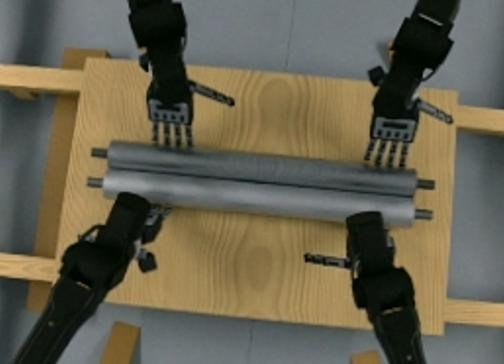

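>>> move:
  arm1: {"target":[0.86,0.203,0.943,0,0,1,0],"speed":0.03}
  arm8: {"target":[0.86,-0.166,0.949,0,1,0,0],"speed":0.03}
  arm4: {"target":[-0.86,0.146,0.950,0,0,1,0],"speed":0.03}
  arm5: {"target":[-0.86,-0.2185,0.971,0,1,0,0],"speed":0.03}
  arm2: {"target":[0.25,0.127,0.966,0,0,0.9659,-0.2588],"speed":0.035}
  arm3: {"target":[-0.16,0.116,0.975,0,0,0.9659,-0.2588],"speed":0.035}
  arm6: {"target":[-0.25,-0.127,0.975,-0.2588,0.9659,0,0],"speed":0.035}
  arm7: {"target":[0.16,-0.116,0.976,-0.2588,0.9659,0,0],"speed":0.035}

Scene clock: 735.37 s.
Joint torques (N m): arm1=[1.44 -24.7 14.45 -3.36 0.62 0.27] | arm2=[1.67 -11.63 12.56 0.94 -0.15 0.21] | arm3=[-2.08 -16.56 16.03 0.73 0.09 -0.05] | arm4=[-0.97 -29.39 15.04 -3.92 -0.11 -0.04] | arm5=[0.03 -27.52 16.72 -4.07 0.03 0.08] | arm6=[0.32 -13.04 14.74 0.91 -0.16 0.05] | arm7=[1.38 -17.79 13.82 1.31 0.04 -0.11] | arm8=[0.62 -28.92 17.91 -3.56 -0.4 0.07]
Heat: arm1: hottest joint3_rad 69 °C; arm2: hottest joint3_rad 60 °C; arm3: hottest joint3_rad 69 °C; arm4: hottest joint3_rad 61 °C; arm5: hottest joint3_rad 57 °C; arm6: hottest joint3_rad 54 °C; arm7: hottest joint3_rad 60 °C; arm8: hottest joint3_rad 73 °C.
move: arm1 off_target; arm2 off_target; arm3 off_target; arm4 off_target; arm5 off_target; arm6 off_target; arm7 off_target; arm8 off_target
Joint velocities: within noise
arm1.joint_positions: joint1_rad=-0.568 joint2_rad=+2.004 joint3_rad=+1.745 joint4_rad=-1.426 joint5_rad=-0.013 joint6_rad=-0.574 hand_little=-0.330 hand_ring=-0.315 hand_middle=-0.278 hand_index=-0.253 hand_thumb_turn=-1.000 hand_thumb_bend=+0.861 hand_force_limit=+0.600 hand_speed=-0.800
arm1.joint_status: not commanded
arm1.hand_stopped_by: force,force,force,force,force,target
arm1.little_load_n: 0.0
arm1.ring_load_n: 6.5
arm1.middle_load_n: 11.5
arm1.index_load_n: 2.5
arm1.thumb_bend_load_n: 0.0
arm1.thumb_turn_load_n: 0.0
arm1.hand: x=+0.8611 y=+0.2168 z=+0.8381 quat_wxyz=(-0.037, +0.005, -0.998, -0.046) (m; scene frame)
arm1.hand_target: x=+0.8634 y=+0.2098 z=+0.9298 quat_wxyz=(+0.000, +0.000, -1.000, +0.002) (m; scene frame)
arm1.hand_status: off_target (0.106 m and 6.8 deg from the pose sent, 0.114 m and 6.3 deg at the start; pose on its path clipped on 48 of 59 steps)
arm2.joint_positions: joint1_rad=-0.372 joint2_rad=+1.635 joint3_rad=+1.294 joint4_rad=-0.821 joint5_rad=-0.174 joint6_rad=-0.294 hand_little=+1.000 hand_ring=+1.000 hand_middle=+1.000 hand_index=+1.000 hand_thumb_turn=+1.000 hand_thumb_bend=+1.000 hand_force_limit=+0.000 hand_speed=-0.800
arm2.joint_status: not commanded
arm2.hand_stopped_by: target,target,target,target,target,target
arm2.little_load_n: 0.0
arm2.ring_load_n: 0.0
arm2.middle_load_n: -0.5
arm2.index_load_n: 0.0
arm2.thumb_bend_load_n: 0.0
arm2.thumb_turn_load_n: 0.0
arm2.hand: x=+0.2509 y=+0.1534 z=+0.9285 quat_wxyz=(-0.011, -0.003, -0.975, +0.221) (m; scene frame)
arm2.hand_target: x=+0.2508 y=+0.1293 z=+0.9665 quat_wxyz=(-0.001, +0.000, -0.966, +0.259) (m; scene frame)
arm2.hand_status: off_target (0.046 m and 4.6 deg from the pose sent, 0.051 m and 4.6 deg at the start)
arm3.joint_positions: joint1_rad=+0.321 joint2_rad=+1.610 joint3_rad=+1.535 joint4_rad=-1.070 joint5_rad=+0.169 joint6_rad=+0.332 hand_little=+1.000 hand_ring=+1.000 hand_middle=+1.000 hand_index=+1.000 hand_thumb_turn=+1.000 hand_thumb_bend=+1.000 hand_force_limit=+0.000 hand_speed=-0.800
arm3.joint_status: not commanded
arm3.hand_stopped_by: target,target,target,target,target,target
arm3.little_load_n: 0.5
arm3.ring_load_n: 0.0
arm3.middle_load_n: 0.0
arm3.index_load_n: 0.0
arm3.thumb_bend_load_n: 0.0
arm3.thumb_turn_load_n: 0.0
arm3.hand: x=-0.1627 y=+0.1361 z=+0.9378 quat_wxyz=(+0.012, +0.003, -0.974, +0.224) (m; scene frame)
arm3.hand_target: x=-0.1609 y=+0.1182 z=+0.9750 quat_wxyz=(+0.000, +0.000, -0.966, +0.259) (m; scene frame)
arm3.hand_status: off_target (0.042 m and 4.3 deg from the pose sent, 0.050 m and 4.4 deg at the start)
arm4.joint_positions: joint1_rad=+0.395 joint2_rad=+2.038 joint3_rad=+1.873 joint4_rad=-1.506 joint5_rad=-0.010 joint6_rad=+0.411 hand_little=-0.239 hand_ring=-0.204 hand_middle=-0.195 hand_index=-0.207 hand_thumb_turn=-1.000 hand_thumb_bend=+0.933 hand_force_limit=+0.600 hand_speed=-0.800
arm4.joint_status: not commanded
arm4.hand_stopped_by: force,force,force,force,force,target
arm4.little_load_n: 19.0
arm4.ring_load_n: 3.0
arm4.middle_load_n: 0.0
arm4.index_load_n: 0.0
arm4.thumb_bend_load_n: 0.0
arm4.thumb_turn_load_n: 0.0
arm4.hand: x=-0.8588 y=+0.1576 z=+0.8548 quat_wxyz=(+0.022, +0.003, -0.999, -0.048) (m; scene frame)
arm4.hand_target: x=-0.8619 y=+0.1521 z=+0.9445 quat_wxyz=(-0.001, +0.000, -1.000, +0.002) (m; scene frame)
arm4.hand_status: off_target (0.096 m and 6.0 deg from the pose sent, 0.110 m and 5.4 deg at the start; pose on its path clipped on 21 of 59 steps)
arm5.joint_positions: joint1_rad=-0.592 joint2_rad=+1.942 joint3_rad=+1.758 joint4_rad=-1.493 joint5_rad=+0.017 joint6_rad=-0.559 hand_little=-0.019 hand_ring=-0.013 hand_middle=-0.004 hand_index=-0.010 hand_thumb_turn=-1.000 hand_thumb_bend=+0.790 hand_force_limit=+0.600 hand_speed=-0.800
arm5.joint_status: not commanded
arm5.hand_stopped_by: force,force,force,force,force,target
arm5.little_load_n: 0.0
arm5.ring_load_n: 0.0
arm5.middle_load_n: 0.0
arm5.index_load_n: 14.0
arm5.thumb_bend_load_n: 0.0
arm5.thumb_turn_load_n: 0.0
arm5.hand: x=-0.8688 y=-0.2238 z=+0.8794 quat_wxyz=(+0.045, +0.999, +0.008, -0.026) (m; scene frame)
arm5.hand_target: x=-0.8640 y=-0.2243 z=+0.9649 quat_wxyz=(-0.001, +1.000, +0.000, +0.001) (m; scene frame)
arm5.hand_status: off_target (0.092 m and 6.1 deg from the pose sent, 0.105 m and 5.5 deg at the start)
arm6.joint_positions: joint1_rad=-0.299 joint2_rad=+1.584 joint3_rad=+1.337 joint4_rad=-0.890 joint5_rad=-0.174 joint6_rad=-0.305 hand_little=+1.000 hand_ring=+1.000 hand_middle=+1.000 hand_index=+1.000 hand_thumb_turn=+1.000 hand_thumb_bend=+1.000 hand_force_limit=+0.000 hand_speed=-0.800
arm6.joint_status: not commanded
arm6.hand_stopped_by: target,target,target,target,target,target
arm6.little_load_n: 0.0
arm6.ring_load_n: 0.0
arm6.middle_load_n: 0.0
arm6.index_load_n: -0.5
arm6.thumb_bend_load_n: 0.0
arm6.thumb_turn_load_n: 0.0
arm6.hand: x=-0.2513 y=-0.1468 z=+0.9366 quat_wxyz=(-0.224, +0.975, -0.003, -0.011) (m; scene frame)
arm6.hand_target: x=-0.2507 y=-0.1288 z=+0.9751 quat_wxyz=(-0.259, +0.966, +0.000, +0.000) (m; scene frame)
arm6.hand_status: off_target (0.043 m and 4.4 deg from the pose sent, 0.049 m and 4.4 deg at the start)
arm7.joint_positions: joint1_rad=+0.377 joint2_rad=+1.608 joint3_rad=+1.432 joint4_rad=-0.969 joint5_rad=+0.179 joint6_rad=+0.328 hand_little=+1.000 hand_ring=+1.000 hand_middle=+1.000 hand_index=+1.000 hand_thumb_turn=+1.000 hand_thumb_bend=+1.000 hand_force_limit=+0.000 hand_speed=-0.800
arm7.joint_status: not commanded
arm7.hand_stopped_by: target,target,target,target,target,target
arm7.little_load_n: 0.0
arm7.ring_load_n: 0.0
arm7.middle_load_n: 0.0
arm7.index_load_n: -1.0
arm7.thumb_bend_load_n: 0.0
arm7.thumb_turn_load_n: 0.0
arm7.hand: x=+0.1635 y=-0.1395 z=+0.9359 quat_wxyz=(-0.220, +0.975, +0.002, +0.013) (m; scene frame)
arm7.hand_target: x=+0.1609 y=-0.1184 z=+0.9762 quat_wxyz=(-0.259, +0.966, +0.000, +0.000) (m; scene frame)
arm7.hand_status: off_target (0.047 m and 4.8 deg from the pose sent, 0.052 m and 4.9 deg at the start)
arm8.joint_positions: joint1_rad=+0.388 joint2_rad=+1.977 joint3_rad=+1.763 joint4_rad=-1.475 joint5_rad=+0.011 joint6_rad=+0.439 hand_little=-0.226 hand_ring=-0.215 hand_middle=-0.204 hand_index=-0.237 hand_thumb_turn=-1.000 hand_thumb_bend=+0.838 hand_force_limit=+0.600 hand_speed=-0.800
arm8.joint_status: not commanded
arm8.hand_stopped_by: force,force,force,force,force,target
arm8.little_load_n: 13.5
arm8.ring_load_n: 12.0
arm8.middle_load_n: 0.5
arm8.index_load_n: 0.0
arm8.thumb_bend_load_n: 0.0
arm8.thumb_turn_load_n: 0.0
arm8.hand: x=+0.8680 y=-0.1801 z=+0.8391 quat_wxyz=(+0.052, +0.998, -0.001, +0.029) (m; scene frame)
arm8.hand_target: x=+0.8639 y=-0.1743 z=+0.9319 quat_wxyz=(-0.002, +1.000, +0.000, -0.001) (m; scene frame)
arm8.hand_status: off_target (0.111 m and 6.8 deg from the pose sent, 0.117 m and 6.6 deg at the start; pose on its path clipped on 51 of 59 steps)
pictures: none

>>> move:
  arm1: {"target":[0.86,0.210,0.958,0,0,1,0],"speed":0.05}
  arm8: {"target":[0.864,-0.174,0.965,0,1,0,0],"speed":0.05}

>>> move:
  arm1: {"target":[0.997,0.211,0.958,0,0,1,0],"speed":0.05}
  arm8: {"target":[0.998,-0.173,0.965,0,1,0,0],"speed":0.05}
  arm4: {"target":[-0.723,0.152,0.950,0,0,1,0],"speed":0.05}
  arm5: {"target":[-0.723,-0.222,0.971,0,1,0,0],"speed":0.05}
  arm2: {"target":[0.387,0.132,0.968,0,0,0.9659,-0.2588],"speed":0.05}
  arm3: {"target":[-0.023,0.120,0.976,0,0,0.9659,-0.2588],"speed":0.05}
  arm6: {"target":[-0.113,-0.125,0.977,-0.2588,0.9659,0,0],"speed":0.05}
  arm7: {"target":[0.297,-0.112,0.978,-0.2588,0.9659,0,0],"speed":0.05}
  cameras: ["cam_high"]

>>> zoom_image:
  camera: "cam_high"
  region: [150, 180, 380, 320]

Scene clock: 770.17 s.
Joint torques (N m): arm1=[0.21 -25.93 12.97 -3.19 0.63 0.21] | arm2=[1.61 -11.63 12.53 0.92 -0.14 0.22] | arm3=[-2.14 -16.15 15.98 0.77 0.08 -0.07] | arm4=[-1.03 -29.22 15.02 -3.63 -0.12 -0.01] | arm5=[0.15 -27.52 16.72 -4.1 0.03 0.08] | arm6=[0.26 -13.04 14.72 0.91 -0.16 0.06] | arm7=[1.38 -17.79 13.79 1.28 0.05 -0.1] | arm8=[0.56 -30.62 15.42 -3.3 -0.39 0.07]
Heat: arm1: hottest joint3_rad 70 °C; arm2: hottest joint3_rad 60 °C; arm3: hottest joint3_rad 71 °C; arm4: hottest joint3_rad 68 °C; arm5: hottest joint3_rad 54 °C; arm6: hottest joint3_rad 52 °C; arm7: hottest joint3_rad 65 °C; arm8: hottest joint3_rad 84 °C. Fold robot arm8 in close to its base, or ease its load, before you think long.
move: arm1 off_target; arm8 off_target
MOTOR HOT: the motor of arm8's joint3_rad reports 84 °C; the controller stops that arm at 100 °C. To cool a motor, set the load down, stop pushing, or move to a pose that needs little force.
Joint velocities: within noise
arm1.joint_positions: joint1_rad=-0.568 joint2_rad=+2.001 joint3_rad=+1.747 joint4_rad=-1.429 joint5_rad=-0.013 joint6_rad=-0.574 hand_little=-0.330 hand_ring=-0.315 hand_middle=-0.278 hand_index=-0.252 hand_thumb_turn=-1.000 hand_thumb_bend=+0.861 hand_force_limit=+0.600 hand_speed=-0.800
arm1.joint_status: not commanded
arm1.hand_stopped_by: force,force,force,force,force,target
arm1.little_load_n: 0.0
arm1.ring_load_n: 7.0
arm1.middle_load_n: 12.0
arm1.index_load_n: 2.5
arm1.thumb_bend_load_n: 0.0
arm1.thumb_turn_load_n: 0.0
arm1.hand: x=+0.8611 y=+0.2167 z=+0.8404 quat_wxyz=(-0.037, +0.005, -0.998, -0.045) (m; scene frame)
arm1.hand_target: x=+0.8632 y=+0.2161 z=+0.9321 quat_wxyz=(+0.000, +0.000, -1.000, +0.001) (m; scene frame)
arm1.hand_status: off_target (0.118 m and 6.7 deg from the pose sent, 0.120 m and 6.8 deg at the start; pose on its path clipped on 29 of 35 steps)
arm2, arm3, arm4, arm5, arm6, arm7: as last shown
arm2.middle_load_n: 0.0
arm2.hand: x=+0.2508 y=+0.1533 z=+0.9287 quat_wxyz=(-0.010, -0.003, -0.975, +0.221) (m; scene frame)
arm2.hand_target: x=+0.2508 y=+0.1292 z=+0.9666 quat_wxyz=(+0.000, +0.000, -0.966, +0.259) (m; scene frame)
arm3.joint_positions: joint1_rad=+0.320 joint2_rad=+1.610 joint3_rad=+1.536 joint4_rad=-1.070 joint5_rad=+0.169 joint6_rad=+0.332 hand_little=+1.000 hand_ring=+1.000 hand_middle=+1.000 hand_index=+1.000 hand_thumb_turn=+1.000 hand_thumb_bend=+1.000 hand_force_limit=+0.000 hand_speed=-0.800
arm3.little_load_n: 0.0
arm3.hand: x=-0.1630 y=+0.1358 z=+0.9380 quat_wxyz=(+0.012, +0.002, -0.974, +0.224) (m; scene frame)
arm3.hand_target: x=-0.1609 y=+0.1181 z=+0.9751 quat_wxyz=(+0.000, +0.000, -0.966, +0.259) (m; scene frame)
arm4.joint_positions: joint1_rad=+0.394 joint2_rad=+2.038 joint3_rad=+1.875 joint4_rad=-1.509 joint5_rad=-0.010 joint6_rad=+0.411 hand_little=-0.239 hand_ring=-0.204 hand_middle=-0.195 hand_index=-0.207 hand_thumb_turn=-1.000 hand_thumb_bend=+0.933 hand_force_limit=+0.600 hand_speed=-0.800
arm4.little_load_n: 18.5
arm4.ring_load_n: 2.5
arm4.hand: x=-0.8590 y=+0.1575 z=+0.8557 quat_wxyz=(+0.022, +0.003, -0.999, -0.048) (m; scene frame)
arm4.hand_target: x=-0.8621 y=+0.1521 z=+0.9444 quat_wxyz=(-0.001, +0.000, -1.000, +0.002) (m; scene frame)
arm5.index_load_n: 14.5
arm6.index_load_n: 0.0
arm7.index_load_n: -0.5
arm7.hand: x=+0.1635 y=-0.1394 z=+0.9361 quat_wxyz=(-0.220, +0.975, +0.002, +0.013) (m; scene frame)
arm7.hand_target: x=+0.1609 y=-0.1184 z=+0.9763 quat_wxyz=(-0.259, +0.966, +0.000, +0.000) (m; scene frame)
arm8.joint_positions: joint1_rad=+0.388 joint2_rad=+1.977 joint3_rad=+1.765 joint4_rad=-1.477 joint5_rad=+0.011 joint6_rad=+0.439 hand_little=-0.226 hand_ring=-0.215 hand_middle=-0.204 hand_index=-0.237 hand_thumb_turn=-1.000 hand_thumb_bend=+0.838 hand_force_limit=+0.600 hand_speed=-0.800
arm8.joint_status: not commanded
arm8.hand_stopped_by: force,force,force,force,force,target
arm8.little_load_n: 13.0
arm8.ring_load_n: 11.5
arm8.middle_load_n: 0.5
arm8.index_load_n: 0.5
arm8.thumb_bend_load_n: 0.0
arm8.thumb_turn_load_n: 0.0
arm8.hand: x=+0.8680 y=-0.1801 z=+0.8397 quat_wxyz=(+0.052, +0.998, -0.001, +0.029) (m; scene frame)
arm8.hand_target: x=+0.8671 y=-0.1807 z=+0.9323 quat_wxyz=(-0.001, +1.000, +0.000, +0.000) (m; scene frame)
arm8.hand_status: off_target (0.126 m and 6.8 deg from the pose sent, 0.126 m and 6.8 deg at the start; pose on its path clipped on 31 of 35 steps)
pictures: none

Scene clock: 773.67 s.
Joint torques (N m): arm1=[2.9 -23 11.54 -2.13 0.46 0.4] | arm2=[2.32 -10.46 9.44 3.06 -0.17 0.31] | arm3=[-1.14 -17.03 16.36 0.8 0.45 0.14] | arm4=[0.73 -30.86 15.57 -3.04 -0.01 0.16] | arm5=[-0.62 -29.98 18.17 -3.73 0.2 -0.07] | arm6=[-0.73 -11.81 16.17 1.33 -0.62 -0.07] | arm7=[0.91 -17.55 10 3.58 0.11 0.06] | arm8=[0.03 -31.21 13.7 -2.37 -0.51 -0.03]
Heat: arm1: hottest joint3_rad 70 °C; arm2: hottest joint3_rad 60 °C; arm3: hottest joint3_rad 71 °C; arm4: hottest joint3_rad 69 °C; arm5: hottest joint3_rad 55 °C; arm6: hottest joint3_rad 53 °C; arm7: hottest joint3_rad 65 °C; arm8: hottest joint3_rad 82 °C.
move: arm1 off_target; arm2 off_target; arm3 off_target; arm4 off_target; arm5 off_target; arm6 off_target; arm7 off_target; arm8 off_target
MOTOR HOT: cleared for the motors of arm8.
Joint velocities: within noise
arm1.joint_positions: joint1_rad=-0.366 joint2_rad=+1.832 joint3_rad=+1.589 joint4_rad=-1.450 joint5_rad=-0.010 joint6_rad=-0.372 hand_little=-0.330 hand_ring=-0.315 hand_middle=-0.278 hand_index=-0.253 hand_thumb_turn=-1.000 hand_thumb_bend=+0.861 hand_force_limit=+0.600 hand_speed=-0.800
arm1.joint_status: not commanded
arm1.hand_stopped_by: force,force,force,force,force,target
arm1.little_load_n: 0.0
arm1.ring_load_n: 13.5
arm1.middle_load_n: 8.5
arm1.index_load_n: 0.0
arm1.thumb_bend_load_n: 0.0
arm1.thumb_turn_load_n: 0.0
arm1.hand: x=+0.9864 y=+0.2187 z=+0.8782 quat_wxyz=(-0.028, +0.005, -0.998, -0.056) (m; scene frame)
arm1.hand_target: x=+0.9977 y=+0.2157 z=+0.9520 quat_wxyz=(-0.002, +0.000, -1.000, +0.001) (m; scene frame)
arm1.hand_status: off_target (0.081 m and 7.2 deg from the pose sent, 0.180 m and 6.7 deg at the start)
arm2.joint_positions: joint1_rad=-0.110 joint2_rad=+1.549 joint3_rad=+1.252 joint4_rad=-0.838 joint5_rad=-0.040 joint6_rad=-0.065 hand_little=+1.000 hand_ring=+1.000 hand_middle=+0.999 hand_index=+1.000 hand_thumb_turn=+1.000 hand_thumb_bend=+1.000 hand_force_limit=+0.000 hand_speed=-0.800
arm2.joint_status: not commanded
arm2.hand_stopped_by: target,target,target,target,target,target
arm2.little_load_n: 0.0
arm2.ring_load_n: 0.0
arm2.middle_load_n: -4.5
arm2.index_load_n: 0.0
arm2.thumb_bend_load_n: 0.0
arm2.thumb_turn_load_n: 0.0
arm2.hand: x=+0.3761 y=+0.1523 z=+0.9488 quat_wxyz=(+0.003, +0.000, -0.976, +0.219) (m; scene frame)
arm2.hand_target: x=+0.3871 y=+0.1333 z=+0.9688 quat_wxyz=(-0.001, +0.000, -0.966, +0.258) (m; scene frame)
arm2.hand_status: off_target (0.030 m and 4.7 deg from the pose sent, 0.143 m and 4.6 deg at the start)
arm3.joint_positions: joint1_rad=+0.535 joint2_rad=+1.758 joint3_rad=+1.764 joint4_rad=-1.178 joint5_rad=+0.263 joint6_rad=+0.517 hand_little=+1.000 hand_ring=+1.000 hand_middle=+1.000 hand_index=+1.000 hand_thumb_turn=+1.000 hand_thumb_bend=+1.000 hand_force_limit=+0.000 hand_speed=-0.800
arm3.joint_status: not commanded
arm3.hand_stopped_by: target,target,target,target,target,target
arm3.little_load_n: 0.0
arm3.ring_load_n: -0.5
arm3.middle_load_n: -1.0
arm3.index_load_n: 0.0
arm3.thumb_bend_load_n: 0.0
arm3.thumb_turn_load_n: 0.0
arm3.hand: x=-0.0358 y=+0.1384 z=+0.9496 quat_wxyz=(+0.014, +0.009, -0.972, +0.233) (m; scene frame)
arm3.hand_target: x=-0.0242 y=+0.1217 z=+0.9762 quat_wxyz=(+0.000, +0.000, -0.966, +0.259) (m; scene frame)
arm3.hand_status: off_target (0.035 m and 3.7 deg from the pose sent, 0.146 m and 4.3 deg at the start)
arm4.joint_positions: joint1_rad=+0.565 joint2_rad=+2.210 joint3_rad=+2.167 joint4_rad=-1.609 joint5_rad=-0.016 joint6_rad=+0.586 hand_little=-0.239 hand_ring=-0.205 hand_middle=-0.195 hand_index=-0.207 hand_thumb_turn=-1.000 hand_thumb_bend=+0.933 hand_force_limit=+0.600 hand_speed=-0.800
arm4.joint_status: not commanded
arm4.hand_stopped_by: force,force,force,force,force,target
arm4.little_load_n: 19.0
arm4.ring_load_n: 0.0
arm4.middle_load_n: 0.0
arm4.index_load_n: 0.0
arm4.thumb_bend_load_n: 0.0
arm4.thumb_turn_load_n: 0.0
arm4.hand: x=-0.7353 y=+0.1585 z=+0.8535 quat_wxyz=(+0.022, +0.001, -0.999, -0.038) (m; scene frame)
arm4.hand_target: x=-0.7272 y=+0.1579 z=+0.9454 quat_wxyz=(-0.011, -0.002, -1.000, +0.012) (m; scene frame)
arm4.hand_status: off_target (0.098 m and 5.1 deg from the pose sent, 0.166 m and 6.1 deg at the start; a joint's target at an end of its range on 36 of 105 steps)
arm5.joint_positions: joint1_rad=-0.763 joint2_rad=+2.182 joint3_rad=+2.121 joint4_rad=-1.623 joint5_rad=+0.015 joint6_rad=-0.723 hand_little=-0.019 hand_ring=-0.013 hand_middle=-0.004 hand_index=-0.010 hand_thumb_turn=-1.000 hand_thumb_bend=+0.790 hand_force_limit=+0.600 hand_speed=-0.800
arm5.joint_status: not commanded
arm5.hand_stopped_by: force,force,force,force,force,target
arm5.little_load_n: 0.0
arm5.ring_load_n: 0.0
arm5.middle_load_n: 0.0
arm5.index_load_n: 14.5
arm5.thumb_bend_load_n: 0.0
arm5.thumb_turn_load_n: 0.0
arm5.hand: x=-0.7416 y=-0.2237 z=+0.8680 quat_wxyz=(+0.044, +0.998, +0.005, -0.038) (m; scene frame)
arm5.hand_target: x=-0.7301 y=-0.2282 z=+0.9609 quat_wxyz=(-0.003, +1.000, +0.000, +0.004) (m; scene frame)
arm5.hand_status: off_target (0.105 m and 6.6 deg from the pose sent, 0.172 m and 6.1 deg at the start; pose on its path clipped on 31 of 105 steps; a joint's target at an end of its range on 20 of 105 steps)
arm6.joint_positions: joint1_rad=-0.517 joint2_rad=+1.712 joint3_rad=+1.541 joint4_rad=-1.002 joint5_rad=-0.272 joint6_rad=-0.495 hand_little=+1.000 hand_ring=+1.000 hand_middle=+1.000 hand_index=+1.000 hand_thumb_turn=+1.000 hand_thumb_bend=+1.000 hand_force_limit=+0.000 hand_speed=-0.800
arm6.joint_status: not commanded
arm6.hand_stopped_by: target,target,target,target,target,target
arm6.little_load_n: 0.0
arm6.ring_load_n: 0.0
arm6.middle_load_n: -2.0
arm6.index_load_n: 0.0
arm6.thumb_bend_load_n: 0.0
arm6.thumb_turn_load_n: 0.0
arm6.hand: x=-0.1284 y=-0.1484 z=+0.9529 quat_wxyz=(-0.230, +0.973, -0.008, -0.015) (m; scene frame)
arm6.hand_target: x=-0.1141 y=-0.1269 z=+0.9775 quat_wxyz=(-0.259, +0.966, +0.000, +0.000) (m; scene frame)
arm6.hand_status: off_target (0.037 m and 3.9 deg from the pose sent, 0.146 m and 4.4 deg at the start)
arm7.joint_positions: joint1_rad=+0.116 joint2_rad=+1.545 joint3_rad=+1.399 joint4_rad=-0.993 joint5_rad=+0.040 joint6_rad=+0.078 hand_little=+1.000 hand_ring=+1.000 hand_middle=+1.000 hand_index=+0.999 hand_thumb_turn=+1.000 hand_thumb_bend=+1.000 hand_force_limit=+0.000 hand_speed=-0.800
arm7.joint_status: not commanded
arm7.hand_stopped_by: target,target,target,target,target,target
arm7.little_load_n: 0.0
arm7.ring_load_n: 0.0
arm7.middle_load_n: -0.5
arm7.index_load_n: -5.5
arm7.thumb_bend_load_n: 0.0
arm7.thumb_turn_load_n: 0.0
arm7.hand: x=+0.2909 y=-0.1349 z=+0.9531 quat_wxyz=(-0.208, +0.978, +0.012, +0.002) (m; scene frame)
arm7.hand_target: x=+0.2973 y=-0.1137 z=+0.9791 quat_wxyz=(-0.258, +0.966, +0.000, +0.000) (m; scene frame)
arm7.hand_status: off_target (0.034 m and 6.1 deg from the pose sent, 0.143 m and 4.8 deg at the start)
arm8.joint_positions: joint1_rad=+0.169 joint2_rad=+1.886 joint3_rad=+1.688 joint4_rad=-1.520 joint5_rad=+0.015 joint6_rad=+0.223 hand_little=-0.226 hand_ring=-0.215 hand_middle=-0.204 hand_index=-0.236 hand_thumb_turn=-1.000 hand_thumb_bend=+0.838 hand_force_limit=+0.600 hand_speed=-0.800
arm8.joint_status: not commanded
arm8.hand_stopped_by: force,force,force,force,force,target
arm8.little_load_n: 0.0
arm8.ring_load_n: 6.5
arm8.middle_load_n: 5.5
arm8.index_load_n: 12.0
arm8.thumb_bend_load_n: 0.0
arm8.thumb_turn_load_n: 0.0
arm8.hand: x=+0.9958 y=-0.1755 z=+0.8664 quat_wxyz=(+0.071, +0.997, -0.001, +0.022) (m; scene frame)
arm8.hand_target: x=+0.9988 y=-0.1792 z=+0.9566 quat_wxyz=(+0.000, +1.000, +0.000, +0.001) (m; scene frame)
arm8.hand_status: off_target (0.099 m and 8.6 deg from the pose sent, 0.181 m and 6.8 deg at the start; pose on its path clipped on 70 of 105 steps)
pictures: cam_high

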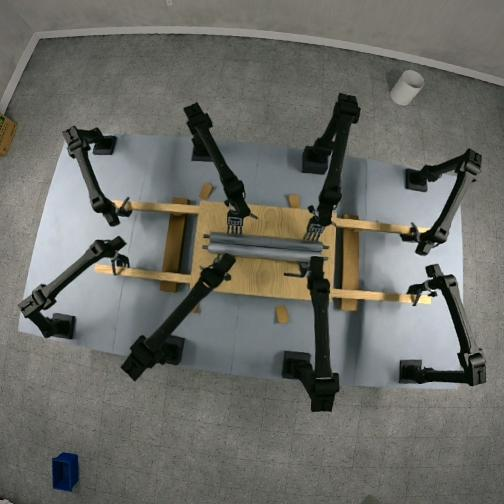

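Scaled by 2.191 from the camera's 504x504 image, which has a finer 720x720 frame.

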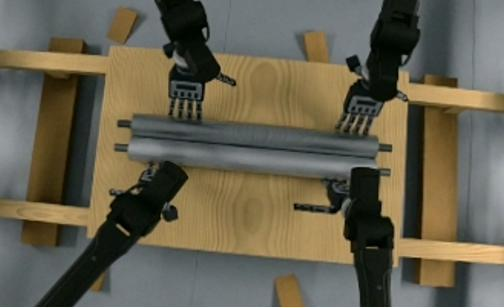

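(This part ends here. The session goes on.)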